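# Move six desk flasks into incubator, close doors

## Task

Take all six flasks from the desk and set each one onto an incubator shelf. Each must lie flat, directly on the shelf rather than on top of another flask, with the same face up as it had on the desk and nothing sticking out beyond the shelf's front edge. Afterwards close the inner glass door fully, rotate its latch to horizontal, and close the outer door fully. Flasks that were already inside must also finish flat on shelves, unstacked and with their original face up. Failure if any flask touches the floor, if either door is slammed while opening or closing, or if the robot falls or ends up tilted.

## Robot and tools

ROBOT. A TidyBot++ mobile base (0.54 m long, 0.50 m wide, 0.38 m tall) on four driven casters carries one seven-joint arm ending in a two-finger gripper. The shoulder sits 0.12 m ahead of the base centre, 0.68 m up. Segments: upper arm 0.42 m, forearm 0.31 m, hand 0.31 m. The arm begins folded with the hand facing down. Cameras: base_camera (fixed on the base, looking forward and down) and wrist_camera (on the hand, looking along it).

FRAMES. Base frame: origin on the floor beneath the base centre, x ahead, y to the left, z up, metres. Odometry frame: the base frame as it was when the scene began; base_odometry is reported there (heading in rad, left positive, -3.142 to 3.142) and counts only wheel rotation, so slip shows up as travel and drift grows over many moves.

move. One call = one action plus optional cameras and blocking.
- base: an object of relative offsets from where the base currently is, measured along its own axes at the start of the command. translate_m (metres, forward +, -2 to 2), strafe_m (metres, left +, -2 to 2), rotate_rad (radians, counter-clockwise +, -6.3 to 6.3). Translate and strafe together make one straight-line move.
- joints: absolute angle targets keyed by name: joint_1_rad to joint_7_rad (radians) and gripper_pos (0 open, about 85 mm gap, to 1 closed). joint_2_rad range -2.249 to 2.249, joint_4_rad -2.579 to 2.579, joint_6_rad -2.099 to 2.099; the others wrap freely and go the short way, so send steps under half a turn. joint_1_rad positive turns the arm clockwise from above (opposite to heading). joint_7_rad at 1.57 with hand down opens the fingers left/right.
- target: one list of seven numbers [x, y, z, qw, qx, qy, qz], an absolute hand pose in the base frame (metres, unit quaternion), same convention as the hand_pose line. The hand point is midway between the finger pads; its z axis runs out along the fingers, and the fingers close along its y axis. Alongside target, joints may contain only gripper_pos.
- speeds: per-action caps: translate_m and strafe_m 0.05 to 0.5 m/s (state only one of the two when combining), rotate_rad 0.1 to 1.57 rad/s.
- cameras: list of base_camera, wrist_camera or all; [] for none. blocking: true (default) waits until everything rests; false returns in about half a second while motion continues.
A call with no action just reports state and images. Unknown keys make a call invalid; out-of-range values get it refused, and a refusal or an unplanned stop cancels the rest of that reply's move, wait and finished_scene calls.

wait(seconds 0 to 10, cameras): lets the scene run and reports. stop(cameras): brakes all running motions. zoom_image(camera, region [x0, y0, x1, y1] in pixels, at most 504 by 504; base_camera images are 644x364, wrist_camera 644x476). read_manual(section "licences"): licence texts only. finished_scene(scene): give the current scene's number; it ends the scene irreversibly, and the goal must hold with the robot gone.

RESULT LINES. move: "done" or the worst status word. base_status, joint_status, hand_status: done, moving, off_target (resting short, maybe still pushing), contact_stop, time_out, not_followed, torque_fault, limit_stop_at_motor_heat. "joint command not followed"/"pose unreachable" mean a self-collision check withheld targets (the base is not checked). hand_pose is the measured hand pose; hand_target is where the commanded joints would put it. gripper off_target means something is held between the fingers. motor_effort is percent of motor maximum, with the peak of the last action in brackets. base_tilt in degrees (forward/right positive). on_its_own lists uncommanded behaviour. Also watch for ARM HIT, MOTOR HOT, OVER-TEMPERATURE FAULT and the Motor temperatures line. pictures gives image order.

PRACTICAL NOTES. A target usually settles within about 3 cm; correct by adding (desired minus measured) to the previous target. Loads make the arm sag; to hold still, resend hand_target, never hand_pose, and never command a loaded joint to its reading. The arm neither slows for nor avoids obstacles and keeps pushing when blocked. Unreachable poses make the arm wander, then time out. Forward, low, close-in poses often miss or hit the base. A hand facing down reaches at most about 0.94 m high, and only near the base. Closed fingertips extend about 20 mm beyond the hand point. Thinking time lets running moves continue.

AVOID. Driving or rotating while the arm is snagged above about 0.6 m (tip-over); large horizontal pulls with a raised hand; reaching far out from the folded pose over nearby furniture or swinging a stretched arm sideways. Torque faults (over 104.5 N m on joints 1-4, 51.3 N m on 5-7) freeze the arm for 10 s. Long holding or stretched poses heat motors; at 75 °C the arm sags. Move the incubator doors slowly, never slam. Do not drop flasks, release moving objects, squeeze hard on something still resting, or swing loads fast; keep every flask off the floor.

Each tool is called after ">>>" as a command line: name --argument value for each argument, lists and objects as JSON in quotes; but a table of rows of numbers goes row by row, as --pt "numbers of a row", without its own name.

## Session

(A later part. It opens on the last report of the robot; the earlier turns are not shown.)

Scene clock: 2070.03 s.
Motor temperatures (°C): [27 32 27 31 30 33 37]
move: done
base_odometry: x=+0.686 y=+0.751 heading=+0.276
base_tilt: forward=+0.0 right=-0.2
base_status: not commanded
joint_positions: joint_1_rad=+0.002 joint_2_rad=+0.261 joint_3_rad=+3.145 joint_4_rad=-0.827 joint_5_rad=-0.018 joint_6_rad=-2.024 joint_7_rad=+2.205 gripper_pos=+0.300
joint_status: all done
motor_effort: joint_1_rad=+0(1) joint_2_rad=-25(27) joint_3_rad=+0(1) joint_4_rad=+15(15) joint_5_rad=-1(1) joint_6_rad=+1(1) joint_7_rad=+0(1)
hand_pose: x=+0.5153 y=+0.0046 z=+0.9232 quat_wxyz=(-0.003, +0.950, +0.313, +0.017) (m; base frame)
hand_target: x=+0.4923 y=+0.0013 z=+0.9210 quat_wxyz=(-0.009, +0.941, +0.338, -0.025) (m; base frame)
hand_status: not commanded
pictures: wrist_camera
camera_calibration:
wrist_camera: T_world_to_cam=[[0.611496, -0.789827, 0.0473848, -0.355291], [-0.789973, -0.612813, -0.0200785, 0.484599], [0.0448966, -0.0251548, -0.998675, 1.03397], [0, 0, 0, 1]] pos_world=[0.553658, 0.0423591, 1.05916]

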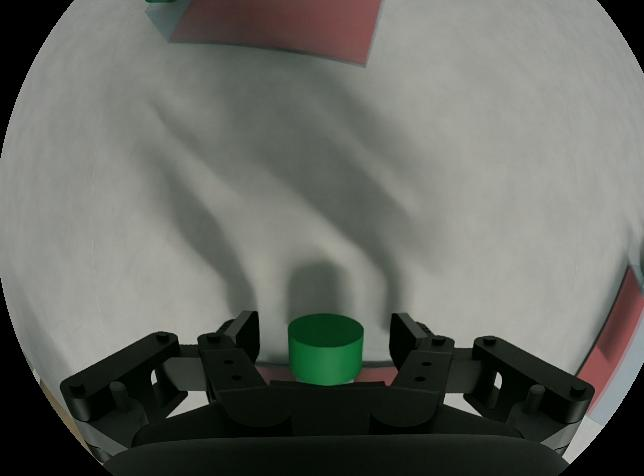

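>>> move --joints '{"gripper_pos": 0.8}' --cameras '["wrist_camera"]'

>>> move --joints '{"joint_2_rad": 0.20, "joint_4_rad": -0.83}' --cameras '[]'

>>> move --base '{"translate_m": -0.12}' --speeds '{"translate_m": 0.15}' --joints '{"joint_2_rad": 0.09, "joint_4_rad": -0.93}' --cameras '["wrist_camera"]'

Scene clock: 2085.23 s.
Motor temperatures (°C): [27 32 27 31 30 33 37]
move: off_target
base_odometry: x=+0.686 y=+0.751 heading=+0.276
base_tilt: forward=+0.1 right=-0.2
base_status: not commanded
joint_positions: joint_1_rad=+0.002 joint_2_rad=+0.260 joint_3_rad=+3.145 joint_4_rad=-0.827 joint_5_rad=-0.018 joint_6_rad=-2.024 joint_7_rad=+2.205 gripper_pos=+0.681
joint_status: gripper_pos off_target (ended at +0.681, target +0.800)
motor_effort: joint_1_rad=+0(1) joint_2_rad=-24(26) joint_3_rad=+0(1) joint_4_rad=+14(15) joint_5_rad=+0(2) joint_6_rad=+1(1) joint_7_rad=-1(1)
hand_pose: x=+0.5152 y=+0.0046 z=+0.9236 quat_wxyz=(-0.002, +0.950, +0.313, +0.017) (m; base frame)
hand_target: x=+0.4923 y=+0.0013 z=+0.9210 quat_wxyz=(-0.009, +0.941, +0.338, -0.025) (m; base frame)
hand_status: not commanded
pictures: wrist_camera
camera_calibration:
wrist_camera: T_world_to_cam=[[0.611486, -0.789798, 0.0480009, -0.355778], [-0.789923, -0.612851, -0.0208688, 0.485182], [0.0458995, -0.025156, -0.998629, 1.03388], [0, 0, 0, 1]] pos_world=[0.553355, 0.0423591, 1.05966]

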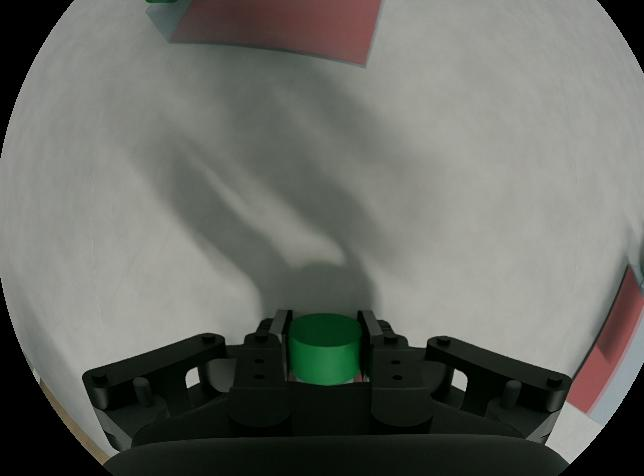

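Scene clock: 2086.17 s.
Motor temperatures (°C): [27 32 27 31 30 33 37]
move: done
base_odometry: x=+0.686 y=+0.751 heading=+0.276
base_tilt: forward=+0.0 right=-0.2
base_status: not commanded
joint_positions: joint_1_rad=+0.002 joint_2_rad=+0.216 joint_3_rad=+3.145 joint_4_rad=-0.827 joint_5_rad=-0.018 joint_6_rad=-2.024 joint_7_rad=+2.205 gripper_pos=+0.681
joint_status: all done
motor_effort: joint_1_rad=+0(1) joint_2_rad=-24(27) joint_3_rad=+0(0) joint_4_rad=+15(16) joint_5_rad=-1(1) joint_6_rad=+1(1) joint_7_rad=+0(1)
hand_pose: x=+0.5041 y=+0.0047 z=+0.9409 quat_wxyz=(+0.005, +0.949, +0.313, +0.038) (m; base frame)
hand_target: x=+0.4760 y=+0.0013 z=+0.9447 quat_wxyz=(+0.002, +0.941, +0.338, +0.006) (m; base frame)
hand_status: not commanded
pictures: none
No camera images: "cameras" was empty.

Scene clock: 2087.63 s.
Motor temperatures (°C): [27 32 27 31 30 33 37]
move: done
base_odometry: x=+0.570 y=+0.719 heading=+0.276
base_tilt: forward=+0.0 right=-0.2
base_status: done
joint_positions: joint_1_rad=+0.002 joint_2_rad=+0.096 joint_3_rad=+3.145 joint_4_rad=-0.912 joint_5_rad=-0.018 joint_6_rad=-2.025 joint_7_rad=+2.205 gripper_pos=+0.681
joint_status: all done
motor_effort: joint_1_rad=+0(1) joint_2_rad=-20(29) joint_3_rad=+0(1) joint_4_rad=+14(15) joint_5_rad=-1(1) joint_6_rad=+1(2) joint_7_rad=+0(1)
hand_pose: x=+0.4588 y=+0.0048 z=+0.9589 quat_wxyz=(+0.010, +0.948, +0.313, +0.054) (m; base frame)
hand_target: x=+0.4317 y=+0.0013 z=+0.9542 quat_wxyz=(+0.004, +0.941, +0.338, +0.011) (m; base frame)
hand_status: not commanded
pictures: wrist_camera
camera_calibration:
wrist_camera: T_world_to_cam=[[0.605959, -0.789823, 0.0948303, -0.365272], [-0.78597, -0.612827, -0.0818174, 0.498098], [0.122736, -0.0249557, -0.992126, 1.03024], [0, 0, 0, 1]] pos_world=[0.486382, 0.0424587, 1.09752]

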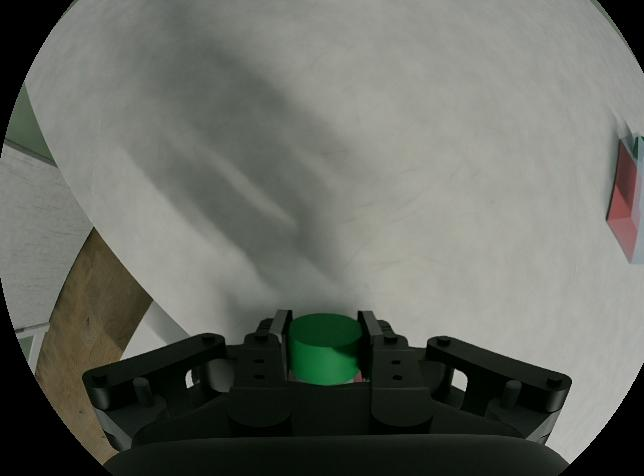

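>>> move --joints '{"joint_7_rad": 4.772}' --cameras '["wrist_camera"]'

>>> move --joints '{"joint_2_rad": 0.09, "joint_4_rad": -1.02}' --cameras '[]'

>>> move --joints '{"joint_2_rad": 0.09, "joint_4_rad": -1.05}' --cameras '[]'

>>> move --joints '{"gripper_pos": 0.35}' --cameras '["wrist_camera"]'

Scene clock: 2098.77 s.
Motor temperatures (°C): [27 32 27 31 30 33 37]
move: done
base_odometry: x=+0.570 y=+0.719 heading=+0.276
base_tilt: forward=+0.1 right=-0.2
base_status: not commanded
joint_positions: joint_1_rad=+0.002 joint_2_rad=+0.096 joint_3_rad=+3.145 joint_4_rad=-0.912 joint_5_rad=-0.018 joint_6_rad=-2.025 joint_7_rad=+4.716 gripper_pos=+0.681
joint_status: all done
motor_effort: joint_1_rad=+0(1) joint_2_rad=-19(20) joint_3_rad=+0(0) joint_4_rad=+14(15) joint_5_rad=+0(1) joint_6_rad=+1(2) joint_7_rad=+0(2)
hand_pose: x=+0.4588 y=+0.0048 z=+0.9589 quat_wxyz=(+0.054, -0.004, +0.998, +0.008) (m; base frame)
hand_target: x=+0.4317 y=+0.0013 z=+0.9542 quat_wxyz=(+0.011, -0.030, +0.999, +0.000) (m; base frame)
hand_status: not commanded
pictures: wrist_camera
camera_calibration:
wrist_camera: T_world_to_cam=[[-0.0355003, 0.997964, 0.0529944, -0.0393915], [0.99217, 0.0288411, 0.121522, -0.515687], [0.119746, 0.0568935, -0.991173, 1.0303], [0, 0, 0, 1]] pos_world=[0.386877, -0.00443323, 1.08596]

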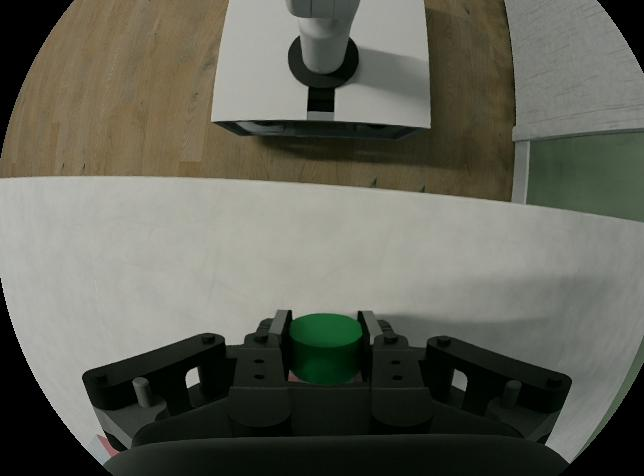

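Scene clock: 2099.63 s.
Motor temperatures (°C): [27 32 27 31 30 33 37]
move: done
base_odometry: x=+0.570 y=+0.719 heading=+0.276
base_tilt: forward=+0.0 right=-0.2
base_status: not commanded
joint_positions: joint_1_rad=+0.002 joint_2_rad=+0.096 joint_3_rad=+3.145 joint_4_rad=-1.005 joint_5_rad=-0.018 joint_6_rad=-2.025 joint_7_rad=+4.716 gripper_pos=+0.681
joint_status: all done
motor_effort: joint_1_rad=-1(1) joint_2_rad=-19(21) joint_3_rad=+0(0) joint_4_rad=+15(16) joint_5_rad=-1(1) joint_6_rad=+1(1) joint_7_rad=+1(1)
hand_pose: x=+0.4443 y=+0.0048 z=+0.9318 quat_wxyz=(+0.008, -0.003, +1.000, +0.008) (m; base frame)
hand_target: x=+0.4174 y=+0.0013 z=+0.9301 quat_wxyz=(-0.034, -0.030, +0.999, +0.001) (m; base frame)
hand_status: not commanded
pictures: none
No camera images: "cameras" was empty.

Scene clock: 2100.30 s.
Motor temperatures (°C): [27 32 27 31 30 33 37]
move: done
base_odometry: x=+0.570 y=+0.719 heading=+0.276
base_tilt: forward=+0.0 right=-0.2
base_status: not commanded
joint_positions: joint_1_rad=+0.002 joint_2_rad=+0.096 joint_3_rad=+3.145 joint_4_rad=-1.036 joint_5_rad=-0.018 joint_6_rad=-2.026 joint_7_rad=+4.716 gripper_pos=+0.681
joint_status: all done
motor_effort: joint_1_rad=+0(1) joint_2_rad=-20(20) joint_3_rad=+0(0) joint_4_rad=+15(16) joint_5_rad=-1(1) joint_6_rad=+0(1) joint_7_rad=+0(1)
hand_pose: x=+0.4390 y=+0.0048 z=+0.9232 quat_wxyz=(-0.008, -0.003, +1.000, +0.008) (m; base frame)
hand_target: x=+0.4122 y=+0.0013 z=+0.9223 quat_wxyz=(-0.049, -0.030, +0.998, +0.001) (m; base frame)
hand_status: not commanded
pictures: none
No camera images: "cameras" was empty.

Scene clock: 2101.10 s.
Motor temperatures (°C): [27 32 27 31 30 33 37]
move: done
base_odometry: x=+0.570 y=+0.719 heading=+0.276
base_tilt: forward=+0.0 right=-0.2
base_status: not commanded
joint_positions: joint_1_rad=+0.002 joint_2_rad=+0.096 joint_3_rad=+3.145 joint_4_rad=-1.036 joint_5_rad=-0.018 joint_6_rad=-2.026 joint_7_rad=+4.716 gripper_pos=+0.350
joint_status: all done
motor_effort: joint_1_rad=+0(1) joint_2_rad=-19(20) joint_3_rad=+0(0) joint_4_rad=+15(15) joint_5_rad=-1(1) joint_6_rad=+0(0) joint_7_rad=+0(1)
hand_pose: x=+0.4390 y=+0.0048 z=+0.9232 quat_wxyz=(-0.008, -0.003, +1.000, +0.008) (m; base frame)
hand_target: x=+0.4122 y=+0.0013 z=+0.9223 quat_wxyz=(-0.049, -0.030, +0.998, +0.001) (m; base frame)
hand_status: not commanded
pictures: wrist_camera
camera_calibration:
wrist_camera: T_world_to_cam=[[-0.0288944, 0.997918, 0.0576659, -0.0455175], [0.999577, 0.0290362, -0.00162263, -0.381312], [-0.00329365, 0.0575946, -0.998335, 1.05791], [0, 0, 0, 1]] pos_world=[0.38332, -0.00443535, 1.05816]

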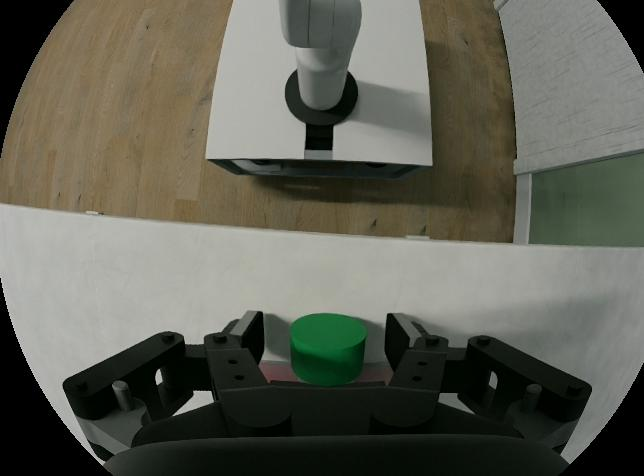

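>>> move --base '{"translate_m": -0.15}' --speeds '{"translate_m": 0.2}' --cameras '[]'

>>> move --joints '{"joint_2_rad": -0.16, "joint_4_rad": -1.02}' --cameras '[]'

>>> move --joints '{"joint_2_rad": -0.155, "joint_4_rad": -1.3, "joint_6_rad": -0.777}' --cameras '[]'

>>> move --base '{"translate_m": -0.16}' --speeds '{"translate_m": 0.2}' --joints '{"joint_2_rad": -0.06, "joint_4_rad": -1.3, "joint_6_rad": -0.86, "gripper_pos": 0.3}' --cameras '[]'

>>> move --joints '{"joint_2_rad": -0.06, "joint_4_rad": -1.715, "joint_6_rad": -0.38}' --cameras '["wrist_camera"]'

>>> move --base '{"translate_m": 0.07}' --speeds '{"translate_m": 0.1}' --cameras '["wrist_camera"]'

Scene clock: 2116.13 s.
Motor temperatures (°C): [27 32 27 30 30 33 37]
move: done
base_odometry: x=+0.426 y=+0.678 heading=+0.276
base_tilt: forward=+0.0 right=-0.2
base_status: done
joint_positions: joint_1_rad=+0.002 joint_2_rad=+0.093 joint_3_rad=+3.145 joint_4_rad=-1.036 joint_5_rad=-0.018 joint_6_rad=-2.026 joint_7_rad=+4.716 gripper_pos=+0.350
joint_status: not commanded
motor_effort: joint_1_rad=+0(1) joint_2_rad=-19(22) joint_3_rad=+0(0) joint_4_rad=+14(15) joint_5_rad=+0(1) joint_6_rad=+0(1) joint_7_rad=+0(1)
hand_pose: x=+0.4382 y=+0.0049 z=+0.9242 quat_wxyz=(-0.006, -0.003, +1.000, +0.008) (m; base frame)
hand_target: x=+0.4122 y=+0.0013 z=+0.9223 quat_wxyz=(-0.049, -0.030, +0.998, +0.001) (m; base frame)
hand_status: not commanded
pictures: none
No camera images: "cameras" was empty.

Scene clock: 2117.43 s.
Motor temperatures (°C): [27 32 27 30 30 33 37]
move: done
base_odometry: x=+0.426 y=+0.678 heading=+0.276
base_tilt: forward=+0.0 right=-0.2
base_status: not commanded
joint_positions: joint_1_rad=+0.002 joint_2_rad=-0.162 joint_3_rad=+3.145 joint_4_rad=-1.032 joint_5_rad=-0.018 joint_6_rad=-2.027 joint_7_rad=+4.716 gripper_pos=+0.350
joint_status: all done
motor_effort: joint_1_rad=+0(1) joint_2_rad=-8(22) joint_3_rad=+0(0) joint_4_rad=+13(16) joint_5_rad=-1(1) joint_6_rad=+3(3) joint_7_rad=+0(1)
hand_pose: x=+0.3670 y=+0.0050 z=+0.9976 quat_wxyz=(+0.122, -0.004, +0.993, +0.007) (m; base frame)
hand_target: x=+0.3467 y=+0.0013 z=+0.9962 quat_wxyz=(+0.091, -0.030, +0.995, -0.003) (m; base frame)
hand_status: not commanded
pictures: none
No camera images: "cameras" was empty.

Scene clock: 2119.50 s.
Motor temperatures (°C): [27 32 27 30 30 33 37]
move: done
base_odometry: x=+0.426 y=+0.678 heading=+0.276
base_tilt: forward=+0.0 right=-0.2
base_status: not commanded
joint_positions: joint_1_rad=+0.002 joint_2_rad=-0.161 joint_3_rad=+3.145 joint_4_rad=-1.280 joint_5_rad=-0.018 joint_6_rad=-0.861 joint_7_rad=+4.716 gripper_pos=+0.350
joint_status: all done
motor_effort: joint_1_rad=+0(1) joint_2_rad=-14(15) joint_3_rad=+0(1) joint_4_rad=+20(20) joint_5_rad=-1(1) joint_6_rad=+8(9) joint_7_rad=+0(1)
hand_pose: x=+0.6199 y=+0.0027 z=+1.1109 quat_wxyz=(+0.549, +0.002, +0.836, +0.007) (m; base frame)
hand_target: x=+0.6326 y=+0.0013 z=+1.1203 quat_wxyz=(+0.572, -0.024, +0.819, -0.017) (m; base frame)
hand_status: not commanded
pictures: none
No camera images: "cameras" was empty.

Scene clock: 2121.07 s.
Motor temperatures (°C): [27 32 27 30 30 33 37]
move: done
base_odometry: x=+0.272 y=+0.634 heading=+0.276
base_tilt: forward=+0.0 right=-0.2
base_status: done
joint_positions: joint_1_rad=+0.002 joint_2_rad=-0.062 joint_3_rad=+3.145 joint_4_rad=-1.286 joint_5_rad=-0.018 joint_6_rad=-0.860 joint_7_rad=+4.716 gripper_pos=+0.300
joint_status: all done
motor_effort: joint_1_rad=+0(1) joint_2_rad=-18(22) joint_3_rad=+0(1) joint_4_rad=+19(21) joint_5_rad=+0(1) joint_6_rad=+8(9) joint_7_rad=+0(1)
hand_pose: x=+0.6599 y=+0.0027 z=+1.0554 quat_wxyz=(+0.504, +0.002, +0.864, +0.007) (m; base frame)
hand_target: x=+0.6598 y=+0.0013 z=+1.0468 quat_wxyz=(+0.497, -0.026, +0.867, -0.015) (m; base frame)
hand_status: not commanded
pictures: none
No camera images: "cameras" was empty.

Scene clock: 2123.00 s.
Motor temperatures (°C): [27 32 27 30 30 33 37]
move: done
base_odometry: x=+0.272 y=+0.634 heading=+0.276
base_tilt: forward=+0.0 right=-0.2
base_status: not commanded
joint_positions: joint_1_rad=+0.002 joint_2_rad=-0.061 joint_3_rad=+3.145 joint_4_rad=-1.695 joint_5_rad=-0.018 joint_6_rad=-0.462 joint_7_rad=+4.716 gripper_pos=+0.300
joint_status: all done
motor_effort: joint_1_rad=+0(1) joint_2_rad=-19(21) joint_3_rad=+0(0) joint_4_rad=+20(22) joint_5_rad=+0(2) joint_6_rad=+8(9) joint_7_rad=+0(1)
hand_pose: x=+0.6762 y=+0.0009 z=+0.9257 quat_wxyz=(+0.499, +0.006, +0.866, +0.005) (m; base frame)
hand_target: x=+0.6854 y=+0.0013 z=+0.9360 quat_wxyz=(+0.525, -0.025, +0.850, -0.016) (m; base frame)
hand_status: not commanded
pictures: wrist_camera
camera_calibration:
wrist_camera: T_world_to_cam=[[-0.0426018, 0.998969, 0.015656, 0.0133958], [0.49031, 0.00725105, 0.871518, -1.08221], [0.870507, 0.0448046, -0.490113, 0.0000944047], [0, 0, 0, 1]] pos_world=[0.531108, -0.00553901, 0.943004]

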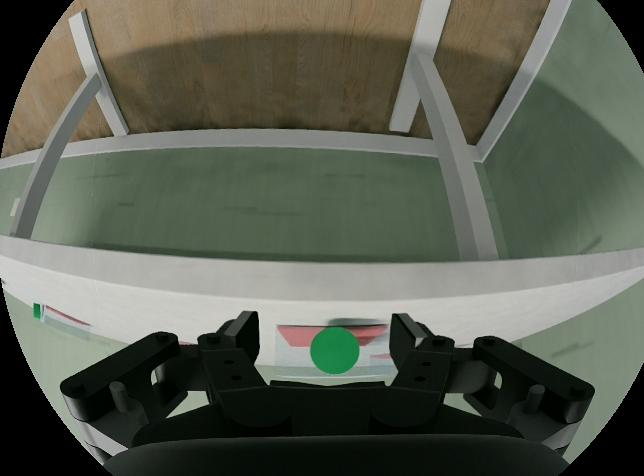

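Scene clock: 2124.27 s.
Motor temperatures (°C): [27 32 27 30 30 33 37]
move: done
base_odometry: x=+0.339 y=+0.653 heading=+0.276
base_tilt: forward=+0.0 right=-0.2
base_status: done
joint_positions: joint_1_rad=+0.002 joint_2_rad=-0.057 joint_3_rad=+3.145 joint_4_rad=-1.696 joint_5_rad=-0.018 joint_6_rad=-0.459 joint_7_rad=+4.716 gripper_pos=+0.300
joint_status: not commanded
motor_effort: joint_1_rad=-1(1) joint_2_rad=-20(22) joint_3_rad=+0(0) joint_4_rad=+21(21) joint_5_rad=+0(1) joint_6_rad=+8(8) joint_7_rad=+0(1)
hand_pose: x=+0.6777 y=+0.0008 z=+0.9243 quat_wxyz=(+0.499, +0.006, +0.867, +0.005) (m; base frame)
hand_target: x=+0.6854 y=+0.0013 z=+0.9360 quat_wxyz=(+0.525, -0.025, +0.850, -0.016) (m; base frame)
hand_status: not commanded
pictures: wrist_camera
camera_calibration:
wrist_camera: T_world_to_cam=[[-0.0424532, 0.998975, 0.0157158, 0.013344], [0.49078, 0.00715007, 0.871254, -1.08182], [0.870249, 0.0447006, -0.49058, -0.00127014], [0, 0, 0, 1]] pos_world=[0.532606, -0.00553845, 0.941706]

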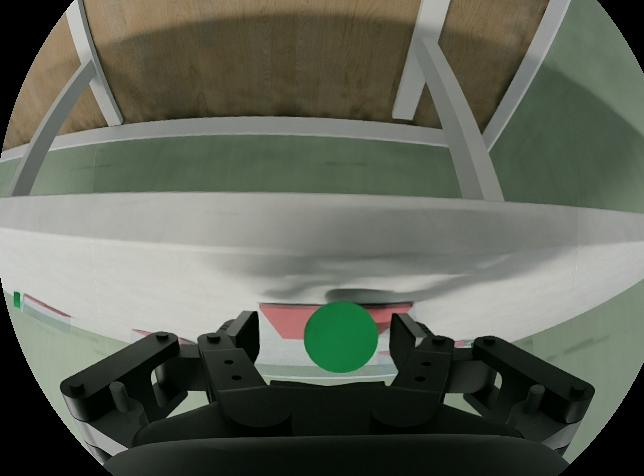

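>>> move --base '{"strafe_m": 0.006}' --speeds '{"strafe_m": 0.05}' --cameras '[]'

>>> move --joints '{"gripper_pos": 0.8}' --cameras '["wrist_camera"]'

>>> move --joints '{"joint_2_rad": -0.097, "joint_4_rad": -1.54, "joint_6_rad": -0.705}' --cameras '["wrist_camera"]'

Scene clock: 2131.50 s.
Motor temperatures (°C): [27 32 27 30 30 33 37]
move: done
base_odometry: x=+0.337 y=+0.659 heading=+0.276
base_tilt: forward=+0.1 right=-0.2
base_status: done
joint_positions: joint_1_rad=+0.001 joint_2_rad=-0.057 joint_3_rad=+3.145 joint_4_rad=-1.696 joint_5_rad=-0.018 joint_6_rad=-0.459 joint_7_rad=+4.716 gripper_pos=+0.300
joint_status: not commanded
motor_effort: joint_1_rad=+0(2) joint_2_rad=-20(21) joint_3_rad=+0(2) joint_4_rad=+21(21) joint_5_rad=-1(2) joint_6_rad=+8(8) joint_7_rad=+1(1)
hand_pose: x=+0.6777 y=+0.0012 z=+0.9243 quat_wxyz=(+0.499, +0.005, +0.867, +0.006) (m; base frame)
hand_target: x=+0.6854 y=+0.0013 z=+0.9360 quat_wxyz=(+0.525, -0.025, +0.850, -0.016) (m; base frame)
hand_status: not commanded
pictures: none
No camera images: "cameras" was empty.

Scene clock: 2132.33 s.
Motor temperatures (°C): [27 32 27 30 30 33 37]
move: off_target
base_odometry: x=+0.337 y=+0.659 heading=+0.276
base_tilt: forward=+0.0 right=-0.2
base_status: not commanded
joint_positions: joint_1_rad=+0.001 joint_2_rad=-0.057 joint_3_rad=+3.145 joint_4_rad=-1.696 joint_5_rad=-0.018 joint_6_rad=-0.458 joint_7_rad=+4.716 gripper_pos=+0.688
joint_status: gripper_pos off_target (ended at +0.688, target +0.800)
motor_effort: joint_1_rad=-1(1) joint_2_rad=-20(20) joint_3_rad=+0(0) joint_4_rad=+21(21) joint_5_rad=+0(1) joint_6_rad=+8(8) joint_7_rad=+0(1)
hand_pose: x=+0.6779 y=+0.0012 z=+0.9246 quat_wxyz=(+0.499, +0.005, +0.866, +0.006) (m; base frame)
hand_target: x=+0.6854 y=+0.0013 z=+0.9360 quat_wxyz=(+0.525, -0.025, +0.850, -0.016) (m; base frame)
hand_status: not commanded
pictures: wrist_camera
camera_calibration:
wrist_camera: T_world_to_cam=[[-0.0431915, 0.998945, 0.0156209, 0.0135366], [0.489785, 0.00754405, 0.871811, -1.082], [0.870773, 0.0453057, -0.489594, -0.00261939], [0, 0, 0, 1]] pos_world=[0.532811, -0.00524105, 0.941802]

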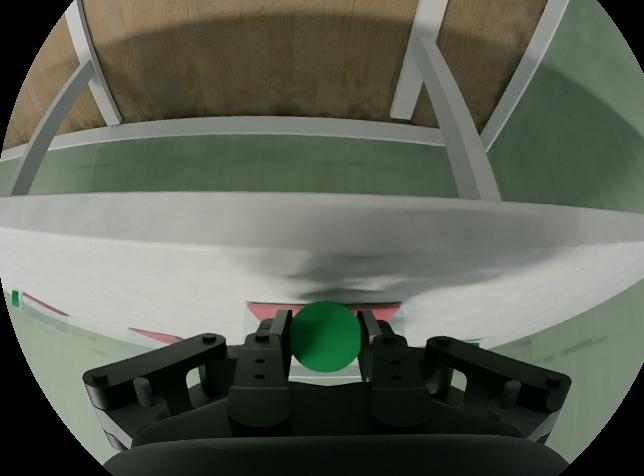

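Scene clock: 2133.50 s.
Motor temperatures (°C): [27 32 27 30 30 33 37]
move: done
base_odometry: x=+0.337 y=+0.659 heading=+0.276
base_tilt: forward=+0.0 right=-0.2
base_status: not commanded
joint_positions: joint_1_rad=+0.001 joint_2_rad=-0.079 joint_3_rad=+3.145 joint_4_rad=-1.561 joint_5_rad=-0.018 joint_6_rad=-0.627 joint_7_rad=+4.716 gripper_pos=+0.688
joint_status: all done
motor_effort: joint_1_rad=+0(1) joint_2_rad=-19(23) joint_3_rad=+0(0) joint_4_rad=+21(23) joint_5_rad=+0(1) joint_6_rad=+9(9) joint_7_rad=-1(1)
hand_pose: x=+0.6661 y=+0.0021 z=+0.9698 quat_wxyz=(+0.494, +0.004, +0.870, +0.006) (m; base frame)
hand_target: x=+0.6509 y=+0.0013 z=+0.9708 quat_wxyz=(+0.476, -0.026, +0.879, -0.014) (m; base frame)
hand_status: not commanded
pictures: wrist_camera
camera_calibration:
wrist_camera: T_world_to_cam=[[-0.0461601, 0.998801, 0.0163079, 0.0127789], [0.500928, 0.00902008, 0.865442, -1.11683], [0.864257, 0.048118, -0.500743, 0.0449363], [0, 0, 0, 1]] pos_world=[0.521205, -0.00485196, 0.988846]

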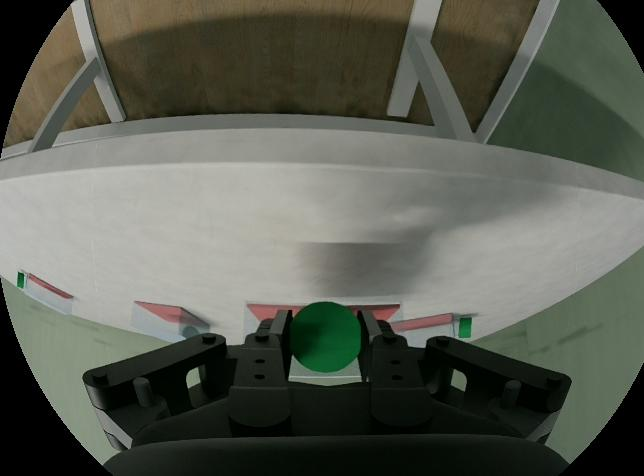

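>>> move --base '{"translate_m": -0.38}' --speeds '{"translate_m": 0.35}' --joints '{"joint_2_rad": -0.097, "joint_4_rad": -1.515, "joint_6_rad": -0.73}' --cameras '[]'

>>> move --base '{"translate_m": -0.275, "strafe_m": -1.296, "rotate_rad": -1.6}' --speeds '{"rotate_rad": 0.8}' --cameras '["base_camera"]'

>>> move --base '{"translate_m": 0.25}' --speeds '{"translate_m": 0.25}' --cameras '["base_camera", "wrist_camera"]'

Scene clock: 2159.90 s.
Motor temperatures (°C): [27 32 27 31 30 33 37]
move: done
base_odometry: x=-0.028 y=+0.555 heading=+0.276
base_tilt: forward=+0.0 right=-0.2
base_status: done
joint_positions: joint_1_rad=+0.001 joint_2_rad=-0.088 joint_3_rad=+3.145 joint_4_rad=-1.536 joint_5_rad=-0.018 joint_6_rad=-0.655 joint_7_rad=+4.716 gripper_pos=+0.688
joint_status: all done
motor_effort: joint_1_rad=+0(1) joint_2_rad=-19(24) joint_3_rad=+0(1) joint_4_rad=+21(23) joint_5_rad=-1(1) joint_6_rad=+9(9) joint_7_rad=+0(1)
hand_pose: x=+0.6623 y=+0.0022 z=+0.9813 quat_wxyz=(+0.496, +0.004, +0.868, +0.006) (m; base frame)
hand_target: x=+0.6498 y=+0.0013 z=+0.9786 quat_wxyz=(+0.476, -0.026, +0.879, -0.014) (m; base frame)
hand_status: not commanded
pictures: none
No camera images: "cameras" was empty.

Scene clock: 2164.07 s.
Motor temperatures (°C): [27 32 27 31 30 33 37]
move: done
base_odometry: x=+0.061 y=-0.767 heading=-1.324
base_tilt: forward=+0.1 right=-0.2
base_status: done
joint_positions: joint_1_rad=-0.002 joint_2_rad=-0.084 joint_3_rad=+3.139 joint_4_rad=-1.536 joint_5_rad=-0.018 joint_6_rad=-0.655 joint_7_rad=+4.716 gripper_pos=+0.688
joint_status: not commanded
motor_effort: joint_1_rad=+0(3) joint_2_rad=-19(23) joint_3_rad=+0(4) joint_4_rad=+21(22) joint_5_rad=-1(2) joint_6_rad=+8(9) joint_7_rad=+0(1)
hand_pose: x=+0.6634 y=+0.0073 z=+0.9791 quat_wxyz=(+0.494, +0.000, +0.869, +0.008) (m; base frame)
hand_target: x=+0.6498 y=+0.0013 z=+0.9786 quat_wxyz=(+0.476, -0.026, +0.879, -0.014) (m; base frame)
hand_status: not commanded
pictures: base_camera

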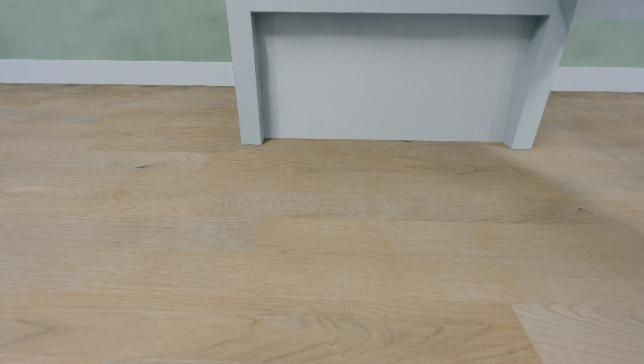

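Scene clock: 2165.93 s.
Motor temperatures (°C): [27 32 27 31 30 33 37]
move: done
base_odometry: x=+0.122 y=-1.009 heading=-1.324
base_tilt: forward=+0.0 right=-0.2
base_status: done
joint_positions: joint_1_rad=-0.002 joint_2_rad=-0.087 joint_3_rad=+3.139 joint_4_rad=-1.536 joint_5_rad=-0.018 joint_6_rad=-0.656 joint_7_rad=+4.716 gripper_pos=+0.688
joint_status: not commanded
motor_effort: joint_1_rad=+0(1) joint_2_rad=-19(22) joint_3_rad=+0(0) joint_4_rad=+21(22) joint_5_rad=+0(1) joint_6_rad=+9(9) joint_7_rad=-1(1)
hand_pose: x=+0.6624 y=+0.0073 z=+0.9805 quat_wxyz=(+0.495, +0.000, +0.869, +0.008) (m; base frame)
hand_target: x=+0.6498 y=+0.0013 z=+0.9786 quat_wxyz=(+0.476, -0.026, +0.879, -0.014) (m; base frame)
hand_status: not commanded
pictures: base_camera, wrist_camera
camera_calibration:
wrist_camera: T_world_to_cam=[[-0.0557134, 0.998325, 0.0155783, 0.0142543], [0.49781, 0.0142496, 0.867169, -1.12405], [0.865495, 0.056068, -0.49777, 0.0494528], [0, 0, 0, 1]] pos_world=[0.517557, -0.000985868, 0.999137]

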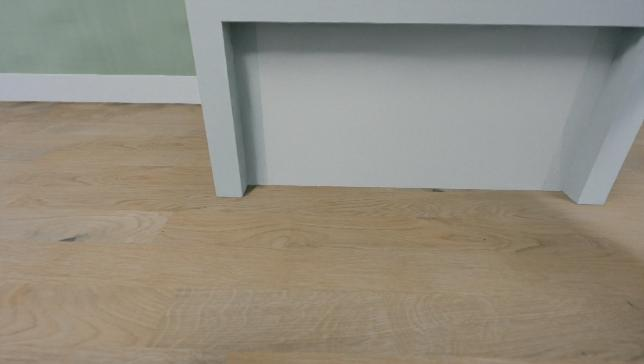

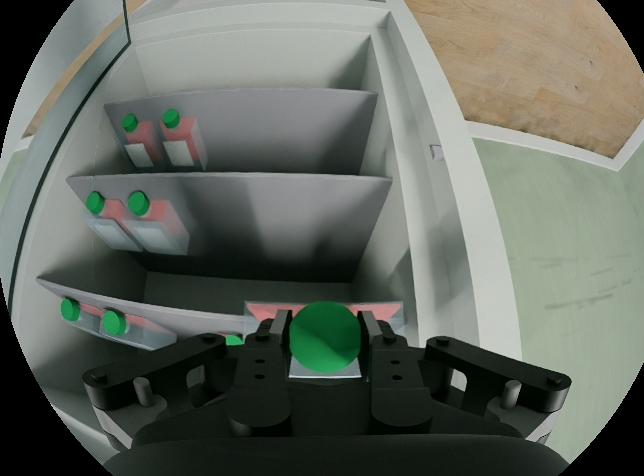

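>>> move --base '{"translate_m": 0.175}' --speeds '{"translate_m": 0.2}' --cameras '[]'

>>> move --base '{"translate_m": 0.07}' --speeds '{"translate_m": 0.1}' --cameras '["wrist_camera"]'

Scene clock: 2183.80 s.
Motor temperatures (°C): [27 32 27 31 30 33 37]
move: done
base_odometry: x=+0.164 y=-1.179 heading=-1.324
base_tilt: forward=+0.0 right=-0.2
base_status: done
joint_positions: joint_1_rad=-0.002 joint_2_rad=-0.088 joint_3_rad=+3.139 joint_4_rad=-1.536 joint_5_rad=-0.018 joint_6_rad=-0.656 joint_7_rad=+4.716 gripper_pos=+0.688
joint_status: not commanded
motor_effort: joint_1_rad=+0(1) joint_2_rad=-19(22) joint_3_rad=+0(1) joint_4_rad=+21(22) joint_5_rad=+0(1) joint_6_rad=+9(9) joint_7_rad=+0(1)
hand_pose: x=+0.6621 y=+0.0073 z=+0.9809 quat_wxyz=(+0.495, +0.000, +0.869, +0.008) (m; base frame)
hand_target: x=+0.6498 y=+0.0013 z=+0.9786 quat_wxyz=(+0.476, -0.026, +0.879, -0.014) (m; base frame)
hand_status: not commanded
pictures: none
No camera images: "cameras" was empty.

Scene clock: 2185.10 s.
Motor temperatures (°C): [27 32 27 31 30 33 37]
move: done
base_odometry: x=+0.181 y=-1.247 heading=-1.324
base_tilt: forward=+0.1 right=-0.2
base_status: done
joint_positions: joint_1_rad=-0.002 joint_2_rad=-0.088 joint_3_rad=+3.139 joint_4_rad=-1.536 joint_5_rad=-0.018 joint_6_rad=-0.657 joint_7_rad=+4.716 gripper_pos=+0.688
joint_status: not commanded
motor_effort: joint_1_rad=-1(1) joint_2_rad=-19(22) joint_3_rad=+0(1) joint_4_rad=+22(22) joint_5_rad=+0(1) joint_6_rad=+9(9) joint_7_rad=+0(1)
hand_pose: x=+0.6619 y=+0.0073 z=+0.9809 quat_wxyz=(+0.495, +0.000, +0.869, +0.008) (m; base frame)
hand_target: x=+0.6498 y=+0.0013 z=+0.9786 quat_wxyz=(+0.476, -0.026, +0.879, -0.014) (m; base frame)
hand_status: not commanded
pictures: wrist_camera
camera_calibration:
wrist_camera: T_world_to_cam=[[-0.0557998, 0.99832, 0.0156122, 0.0142328], [0.497571, 0.0142478, 0.867306, -1.12408], [0.865627, 0.0561637, -0.49753, 0.0497257], [0, 0, 0, 1]] pos_world=[0.517058, -0.00098607, 0.999436]

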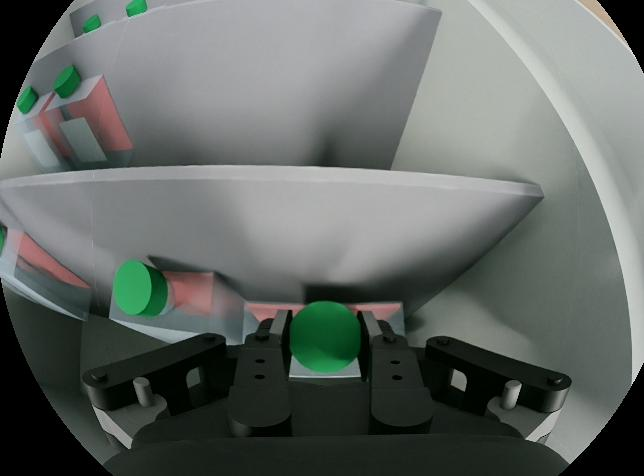

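>>> move --base '{"strafe_m": 0.014}' --speeds '{"strafe_m": 0.06}' --cameras '[]'

>>> move --joints '{"joint_2_rad": -0.077, "joint_4_rad": -1.642, "joint_6_rad": -0.48}' --cameras '["wrist_camera"]'

>>> move --joints '{"joint_2_rad": -0.07, "joint_4_rad": -1.66, "joint_6_rad": -0.45}' --cameras '["wrist_camera"]'

Scene clock: 2210.00 s.
Motor temperatures (°C): [27 32 27 31 30 33 37]
move: done
base_odometry: x=+0.195 y=-1.244 heading=-1.324
base_tilt: forward=+0.0 right=-0.2
base_status: done
joint_positions: joint_1_rad=-0.002 joint_2_rad=-0.088 joint_3_rad=+3.139 joint_4_rad=-1.536 joint_5_rad=-0.018 joint_6_rad=-0.657 joint_7_rad=+4.716 gripper_pos=+0.688
joint_status: not commanded
motor_effort: joint_1_rad=+0(2) joint_2_rad=-18(21) joint_3_rad=+0(2) joint_4_rad=+21(22) joint_5_rad=-1(1) joint_6_rad=+9(9) joint_7_rad=+0(1)
hand_pose: x=+0.6619 y=+0.0074 z=+0.9809 quat_wxyz=(+0.495, +0.000, +0.869, +0.009) (m; base frame)
hand_target: x=+0.6498 y=+0.0013 z=+0.9786 quat_wxyz=(+0.476, -0.026, +0.879, -0.014) (m; base frame)
hand_status: not commanded
pictures: none
No camera images: "cameras" was empty.

Scene clock: 2211.00 s.
Motor temperatures (°C): [27 32 27 31 30 33 37]
move: done
base_odometry: x=+0.195 y=-1.244 heading=-1.324
base_tilt: forward=+0.0 right=-0.2
base_status: not commanded
joint_positions: joint_1_rad=-0.002 joint_2_rad=-0.085 joint_3_rad=+3.139 joint_4_rad=-1.621 joint_5_rad=-0.018 joint_6_rad=-0.548 joint_7_rad=+4.716 gripper_pos=+0.688
joint_status: all done
motor_effort: joint_1_rad=+0(1) joint_2_rad=-17(21) joint_3_rad=+0(1) joint_4_rad=+20(22) joint_5_rad=+0(1) joint_6_rad=+7(9) joint_7_rad=+0(1)
hand_pose: x=+0.6686 y=+0.0069 z=+0.9594 quat_wxyz=(+0.505, +0.001, +0.863, +0.008) (m; base frame)
hand_target: x=+0.6779 y=+0.0013 z=+0.9610 quat_wxyz=(+0.521, -0.025, +0.853, -0.016) (m; base frame)
hand_status: not commanded
pictures: wrist_camera
camera_calibration:
wrist_camera: T_world_to_cam=[[-0.0542817, 0.998418, 0.0146307, 0.0153249], [0.478701, 0.0131615, 0.87788, -1.10634], [0.876299, 0.0546565, -0.478658, 0.00804687], [0, 0, 0, 1]] pos_world=[0.523386, -0.00117937, 0.974861]

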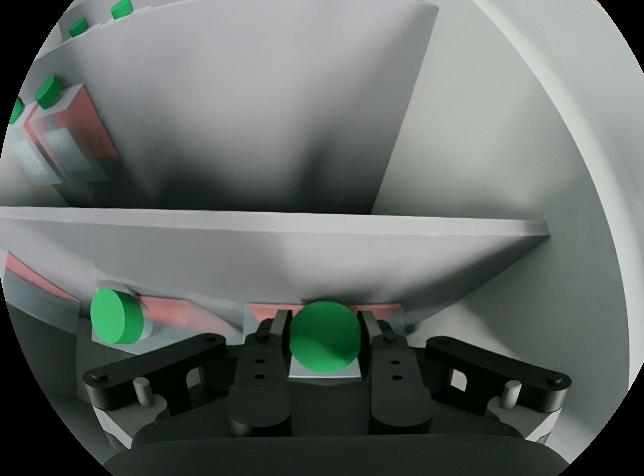

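Scene clock: 2211.60 s.
Motor temperatures (°C): [27 32 27 31 30 33 37]
move: done
base_odometry: x=+0.195 y=-1.244 heading=-1.324
base_tilt: forward=+0.0 right=-0.2
base_status: not commanded
joint_positions: joint_1_rad=-0.002 joint_2_rad=-0.085 joint_3_rad=+3.139 joint_4_rad=-1.635 joint_5_rad=-0.018 joint_6_rad=-0.518 joint_7_rad=+4.716 gripper_pos=+0.688
joint_status: all done
motor_effort: joint_1_rad=+0(1) joint_2_rad=-17(19) joint_3_rad=+0(0) joint_4_rad=+20(21) joint_5_rad=+0(1) joint_6_rad=+7(8) joint_7_rad=+0(1)
hand_pose: x=+0.6710 y=+0.0068 z=+0.9590 quat_wxyz=(+0.511, +0.001, +0.859, +0.008) (m; base frame)
hand_target: x=+0.6815 y=+0.0013 z=+0.9547 quat_wxyz=(+0.523, -0.025, +0.852, -0.016) (m; base frame)
hand_status: not commanded
pictures: wrist_camera
camera_calibration:
wrist_camera: T_world_to_cam=[[-0.054, 0.998444, 0.013892, 0.0160473], [0.465526, 0.0128648, 0.884941, -1.10497], [0.883385, 0.0542539, -0.465496, -0.0116037], [0, 0, 0, 1]] pos_world=[0.52551, -0.00117756, 0.972209]

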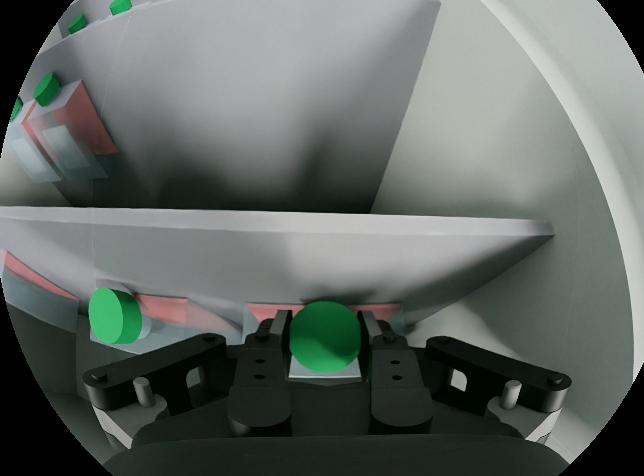

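>>> move --joints '{"joint_2_rad": -0.085, "joint_4_rad": -1.64, "joint_6_rad": -0.43}' --cameras '[]'

>>> move --joints '{"gripper_pos": 0.5}' --cameras '["wrist_camera"]'

>>> move --base '{"translate_m": -0.07}' --speeds '{"translate_m": 0.08}' --cameras '["wrist_camera"]'

>>> move --base '{"translate_m": -0.42}' --speeds '{"translate_m": 0.4}' --joints '{"gripper_pos": 0.3}' --cameras '["wrist_camera"]'

>>> move --base '{"translate_m": -0.626, "strafe_m": 0.656, "rotate_rad": 1.6}' --speeds '{"rotate_rad": 1.0}' --joints '{"joint_2_rad": 0.13, "joint_4_rad": -0.82, "joint_6_rad": -2.099, "joint_7_rad": 3.08, "gripper_pos": 0.3}' --cameras '["base_camera"]'

>>> move --base '{"translate_m": 0.24}' --speeds '{"translate_m": 0.3}' --cameras '["wrist_camera"]'

Scene clock: 2247.60 s.
Motor temperatures (°C): [27 32 27 31 30 33 37]
move: done
base_odometry: x=+0.195 y=-1.244 heading=-1.324
base_tilt: forward=+0.0 right=-0.2
base_status: not commanded
joint_positions: joint_1_rad=-0.002 joint_2_rad=-0.085 joint_3_rad=+3.139 joint_4_rad=-1.635 joint_5_rad=-0.018 joint_6_rad=-0.512 joint_7_rad=+4.716 gripper_pos=+0.688
joint_status: all done
motor_effort: joint_1_rad=+0(1) joint_2_rad=-20(20) joint_3_rad=+0(0) joint_4_rad=+21(22) joint_5_rad=+0(2) joint_6_rad=+9(9) joint_7_rad=-1(1)
hand_pose: x=+0.6720 y=+0.0068 z=+0.9608 quat_wxyz=(+0.514, +0.001, +0.858, +0.008) (m; base frame)
hand_target: x=+0.6826 y=+0.0013 z=+0.9807 quat_wxyz=(+0.546, -0.025, +0.837, -0.016) (m; base frame)
hand_status: not commanded
pictures: none
No camera images: "cameras" was empty.

Scene clock: 2248.30 s.
Motor temperatures (°C): [27 32 27 31 30 33 37]
move: done
base_odometry: x=+0.195 y=-1.244 heading=-1.324
base_tilt: forward=+0.0 right=-0.2
base_status: not commanded
joint_positions: joint_1_rad=-0.002 joint_2_rad=-0.085 joint_3_rad=+3.139 joint_4_rad=-1.635 joint_5_rad=-0.018 joint_6_rad=-0.508 joint_7_rad=+4.716 gripper_pos=+0.500
joint_status: all done
motor_effort: joint_1_rad=+0(1) joint_2_rad=-19(20) joint_3_rad=+0(0) joint_4_rad=+21(22) joint_5_rad=+0(1) joint_6_rad=+8(9) joint_7_rad=-1(1)
hand_pose: x=+0.6725 y=+0.0067 z=+0.9618 quat_wxyz=(+0.516, +0.001, +0.857, +0.008) (m; base frame)
hand_target: x=+0.6826 y=+0.0013 z=+0.9807 quat_wxyz=(+0.546, -0.025, +0.837, -0.016) (m; base frame)
hand_status: not commanded
pictures: wrist_camera
camera_calibration:
wrist_camera: T_world_to_cam=[[-0.053999, 0.998451, 0.0133878, 0.0165961], [0.456548, 0.0127631, 0.889607, -1.10656], [0.888059, 0.0541501, -0.45653, -0.0234583], [0, 0, 0, 1]] pos_world=[0.526928, -0.00117701, 0.973475]

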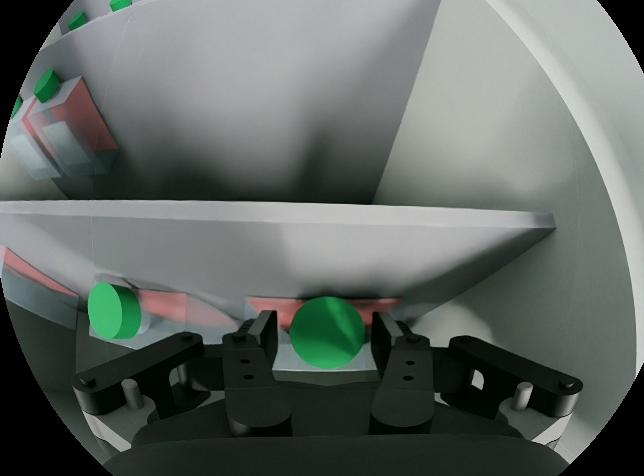

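Scene clock: 2249.73 s.
Motor temperatures (°C): [27 32 27 31 30 33 37]
move: done
base_odometry: x=+0.178 y=-1.176 heading=-1.324
base_tilt: forward=+0.1 right=-0.2
base_status: done
joint_positions: joint_1_rad=-0.002 joint_2_rad=-0.084 joint_3_rad=+3.139 joint_4_rad=-1.635 joint_5_rad=-0.018 joint_6_rad=-0.507 joint_7_rad=+4.716 gripper_pos=+0.500
joint_status: not commanded
motor_effort: joint_1_rad=+0(1) joint_2_rad=-19(22) joint_3_rad=+0(1) joint_4_rad=+21(21) joint_5_rad=+0(1) joint_6_rad=+8(8) joint_7_rad=+0(1)
hand_pose: x=+0.6729 y=+0.0067 z=+0.9615 quat_wxyz=(+0.515, +0.001, +0.857, +0.008) (m; base frame)
hand_target: x=+0.6826 y=+0.0013 z=+0.9807 quat_wxyz=(+0.546, -0.025, +0.837, -0.016) (m; base frame)
hand_status: not commanded
pictures: wrist_camera
camera_calibration:
wrist_camera: T_world_to_cam=[[-0.0539526, 0.998452, 0.0134822, 0.0165037], [0.456752, 0.0126701, 0.889504, -1.10657], [0.887956, 0.0541491, -0.456729, -0.0236568], [0, 0, 0, 1]] pos_world=[0.527327, -0.00117672, 0.973275]

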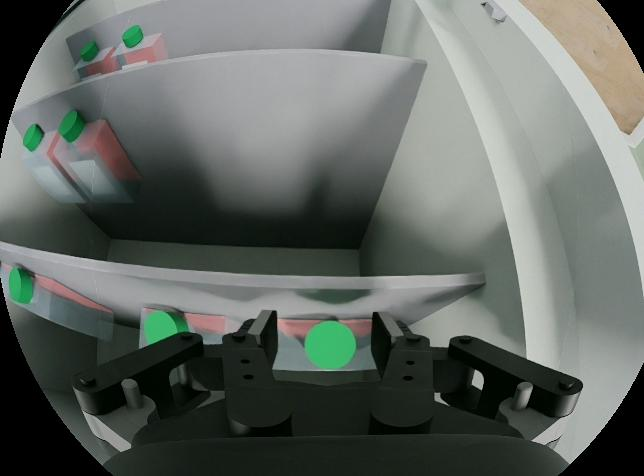

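Scene clock: 2251.93 s.
Motor temperatures (°C): [27 32 27 31 30 33 37]
move: done
base_odometry: x=+0.076 y=-0.768 heading=-1.324
base_tilt: forward=+0.0 right=-0.2
base_status: done
joint_positions: joint_1_rad=-0.002 joint_2_rad=-0.083 joint_3_rad=+3.139 joint_4_rad=-1.635 joint_5_rad=-0.018 joint_6_rad=-0.506 joint_7_rad=+4.716 gripper_pos=+0.300
joint_status: all done
motor_effort: joint_1_rad=-1(1) joint_2_rad=-19(22) joint_3_rad=+0(1) joint_4_rad=+21(21) joint_5_rad=+0(1) joint_6_rad=+8(9) joint_7_rad=+0(1)
hand_pose: x=+0.6735 y=+0.0067 z=+0.9609 quat_wxyz=(+0.515, +0.001, +0.857, +0.008) (m; base frame)
hand_target: x=+0.6826 y=+0.0013 z=+0.9807 quat_wxyz=(+0.546, -0.025, +0.837, -0.016) (m; base frame)
hand_status: not commanded
pictures: wrist_camera
camera_calibration:
wrist_camera: T_world_to_cam=[[-0.0538615, 0.998458, 0.0134557, 0.0165215], [0.457072, 0.0126714, 0.889339, -1.10633], [0.887797, 0.0540513, -0.45705, -0.0240654], [0, 0, 0, 1]] pos_world=[0.527926, -0.00117651, 0.972677]

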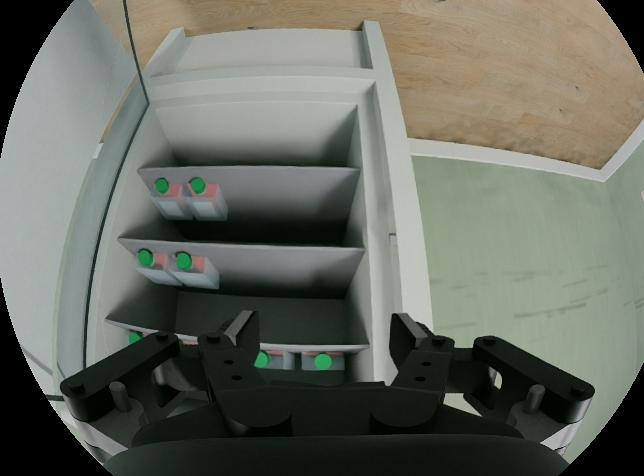

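Scene clock: 2255.13 s.
Motor temperatures (°C): [27 32 27 31 30 33 37]
move: done
base_odometry: x=+0.559 y=-0.001 heading=+0.276
base_tilt: forward=+0.0 right=-0.2
base_status: done
joint_positions: joint_1_rad=-0.001 joint_2_rad=+0.131 joint_3_rad=+3.145 joint_4_rad=-0.841 joint_5_rad=-0.018 joint_6_rad=-2.016 joint_7_rad=+3.137 gripper_pos=+0.300
joint_status: all done
motor_effort: joint_1_rad=+0(4) joint_2_rad=-20(23) joint_3_rad=+0(4) joint_4_rad=+14(22) joint_5_rad=+0(2) joint_6_rad=+2(9) joint_7_rad=+0(2)
hand_pose: x=+0.4811 y=+0.0059 z=+0.9686 quat_wxyz=(+0.049, +0.704, +0.706, +0.060) (m; base frame)
hand_target: x=+0.4580 y=+0.0013 z=+0.9719 quat_wxyz=(+0.032, +0.728, +0.684, +0.034) (m; base frame)
hand_status: not commanded
pictures: base_camera

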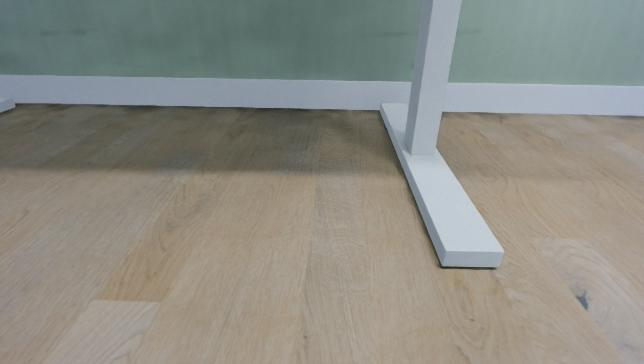

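Scene clock: 2256.90 s.
Motor temperatures (°C): [27 32 27 31 30 33 37]
move: done
base_odometry: x=+0.790 y=+0.064 heading=+0.276
base_tilt: forward=+0.0 right=-0.2
base_status: done
joint_positions: joint_1_rad=-0.001 joint_2_rad=+0.134 joint_3_rad=+3.145 joint_4_rad=-0.840 joint_5_rad=-0.018 joint_6_rad=-2.021 joint_7_rad=+3.137 gripper_pos=+0.300
joint_status: not commanded
motor_effort: joint_1_rad=+0(1) joint_2_rad=-19(23) joint_3_rad=+0(1) joint_4_rad=+14(15) joint_5_rad=-1(2) joint_6_rad=+2(2) joint_7_rad=+0(1)
hand_pose: x=+0.4808 y=+0.0059 z=+0.9676 quat_wxyz=(+0.046, +0.704, +0.706, +0.057) (m; base frame)
hand_target: x=+0.4580 y=+0.0013 z=+0.9719 quat_wxyz=(+0.032, +0.728, +0.684, +0.034) (m; base frame)
hand_status: not commanded
pictures: wrist_camera
camera_calibration:
wrist_camera: T_world_to_cam=[[0.98208, 0.0236937, 0.18697, -0.653362], [0.0239655, -0.999712, 0.000806933, 0.04971], [0.186935, 0.00368835, -0.982365, 0.995638], [0, 0, 0, 1]] pos_world=[0.454342, 0.061504, 1.1002]

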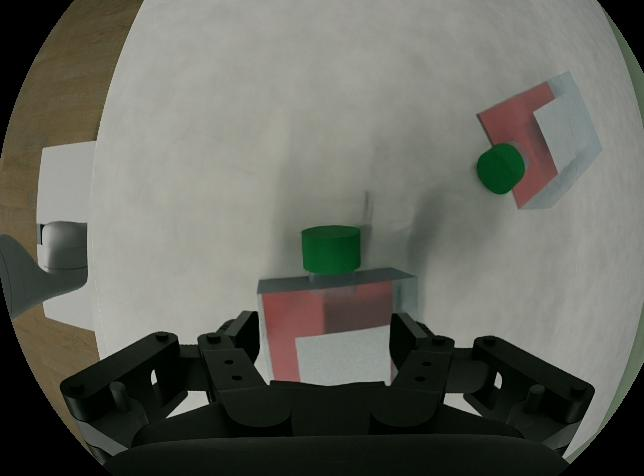

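>>> move --base '{"translate_m": -0.027, "strafe_m": 0.040}' --speeds '{"translate_m": 0.1}' --joints '{"joint_2_rad": 0.13, "joint_4_rad": -0.81, "joint_7_rad": 3.324, "gripper_pos": 0.15}' --cameras '[]'

>>> move --joints '{"joint_2_rad": 0.21, "joint_4_rad": -0.83, "joint_6_rad": -2.099}' --cameras '["wrist_camera"]'

Scene clock: 2293.87 s.
Motor temperatures (°C): [27 32 27 31 30 33 37]
move: done
base_odometry: x=+0.753 y=+0.096 heading=+0.276
base_tilt: forward=+0.1 right=-0.2
base_status: done
joint_positions: joint_1_rad=-0.001 joint_2_rad=+0.134 joint_3_rad=+3.145 joint_4_rad=-0.830 joint_5_rad=-0.018 joint_6_rad=-2.022 joint_7_rad=+3.310 gripper_pos=+0.150
joint_status: all done
motor_effort: joint_1_rad=+0(3) joint_2_rad=-19(23) joint_3_rad=+0(2) joint_4_rad=+14(15) joint_5_rad=+0(2) joint_6_rad=+2(2) joint_7_rad=+0(1)
hand_pose: x=+0.4819 y=+0.0058 z=+0.9704 quat_wxyz=(+0.054, +0.640, +0.764, +0.056) (m; base frame)
hand_target: x=+0.4593 y=+0.0013 z=+0.9748 quat_wxyz=(+0.039, +0.639, +0.768, +0.033) (m; base frame)
hand_status: not commanded
pictures: none
No camera images: "cameras" was empty.

Scene clock: 2294.83 s.
Motor temperatures (°C): [27 32 27 31 30 33 37]
move: done
base_odometry: x=+0.753 y=+0.096 heading=+0.276
base_tilt: forward=+0.1 right=-0.2
base_status: not commanded
joint_positions: joint_1_rad=-0.001 joint_2_rad=+0.211 joint_3_rad=+3.145 joint_4_rad=-0.830 joint_5_rad=-0.018 joint_6_rad=-2.022 joint_7_rad=+3.310 gripper_pos=+0.150
joint_status: all done
motor_effort: joint_1_rad=+0(1) joint_2_rad=-23(26) joint_3_rad=+0(0) joint_4_rad=+14(15) joint_5_rad=+0(1) joint_6_rad=+1(2) joint_7_rad=+0(1)
hand_pose: x=+0.5029 y=+0.0058 z=+0.9418 quat_wxyz=(+0.025, +0.642, +0.766, +0.031) (m; base frame)
hand_target: x=+0.4786 y=+0.0013 z=+0.9412 quat_wxyz=(+0.001, +0.640, +0.769, +0.001) (m; base frame)
hand_status: not commanded
pictures: wrist_camera
camera_calibration:
wrist_camera: T_world_to_cam=[[0.973218, 0.195454, 0.12101, -0.604661], [0.195316, -0.980653, 0.0131209, -0.0487498], [0.121234, 0.0108657, -0.992565, 1.00879], [0, 0, 0, 1]] pos_world=[0.47569, 0.0594158, 1.0751]

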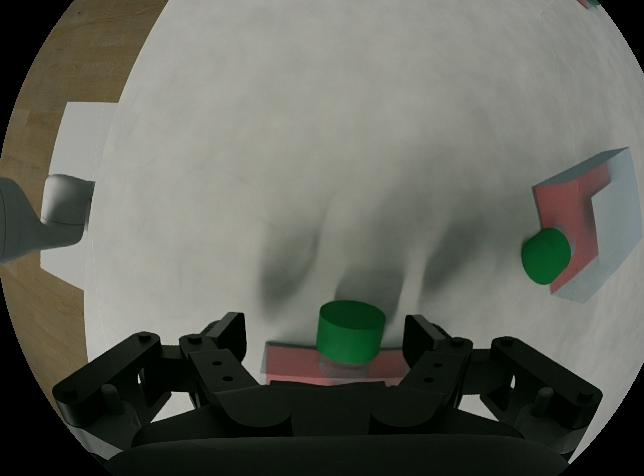

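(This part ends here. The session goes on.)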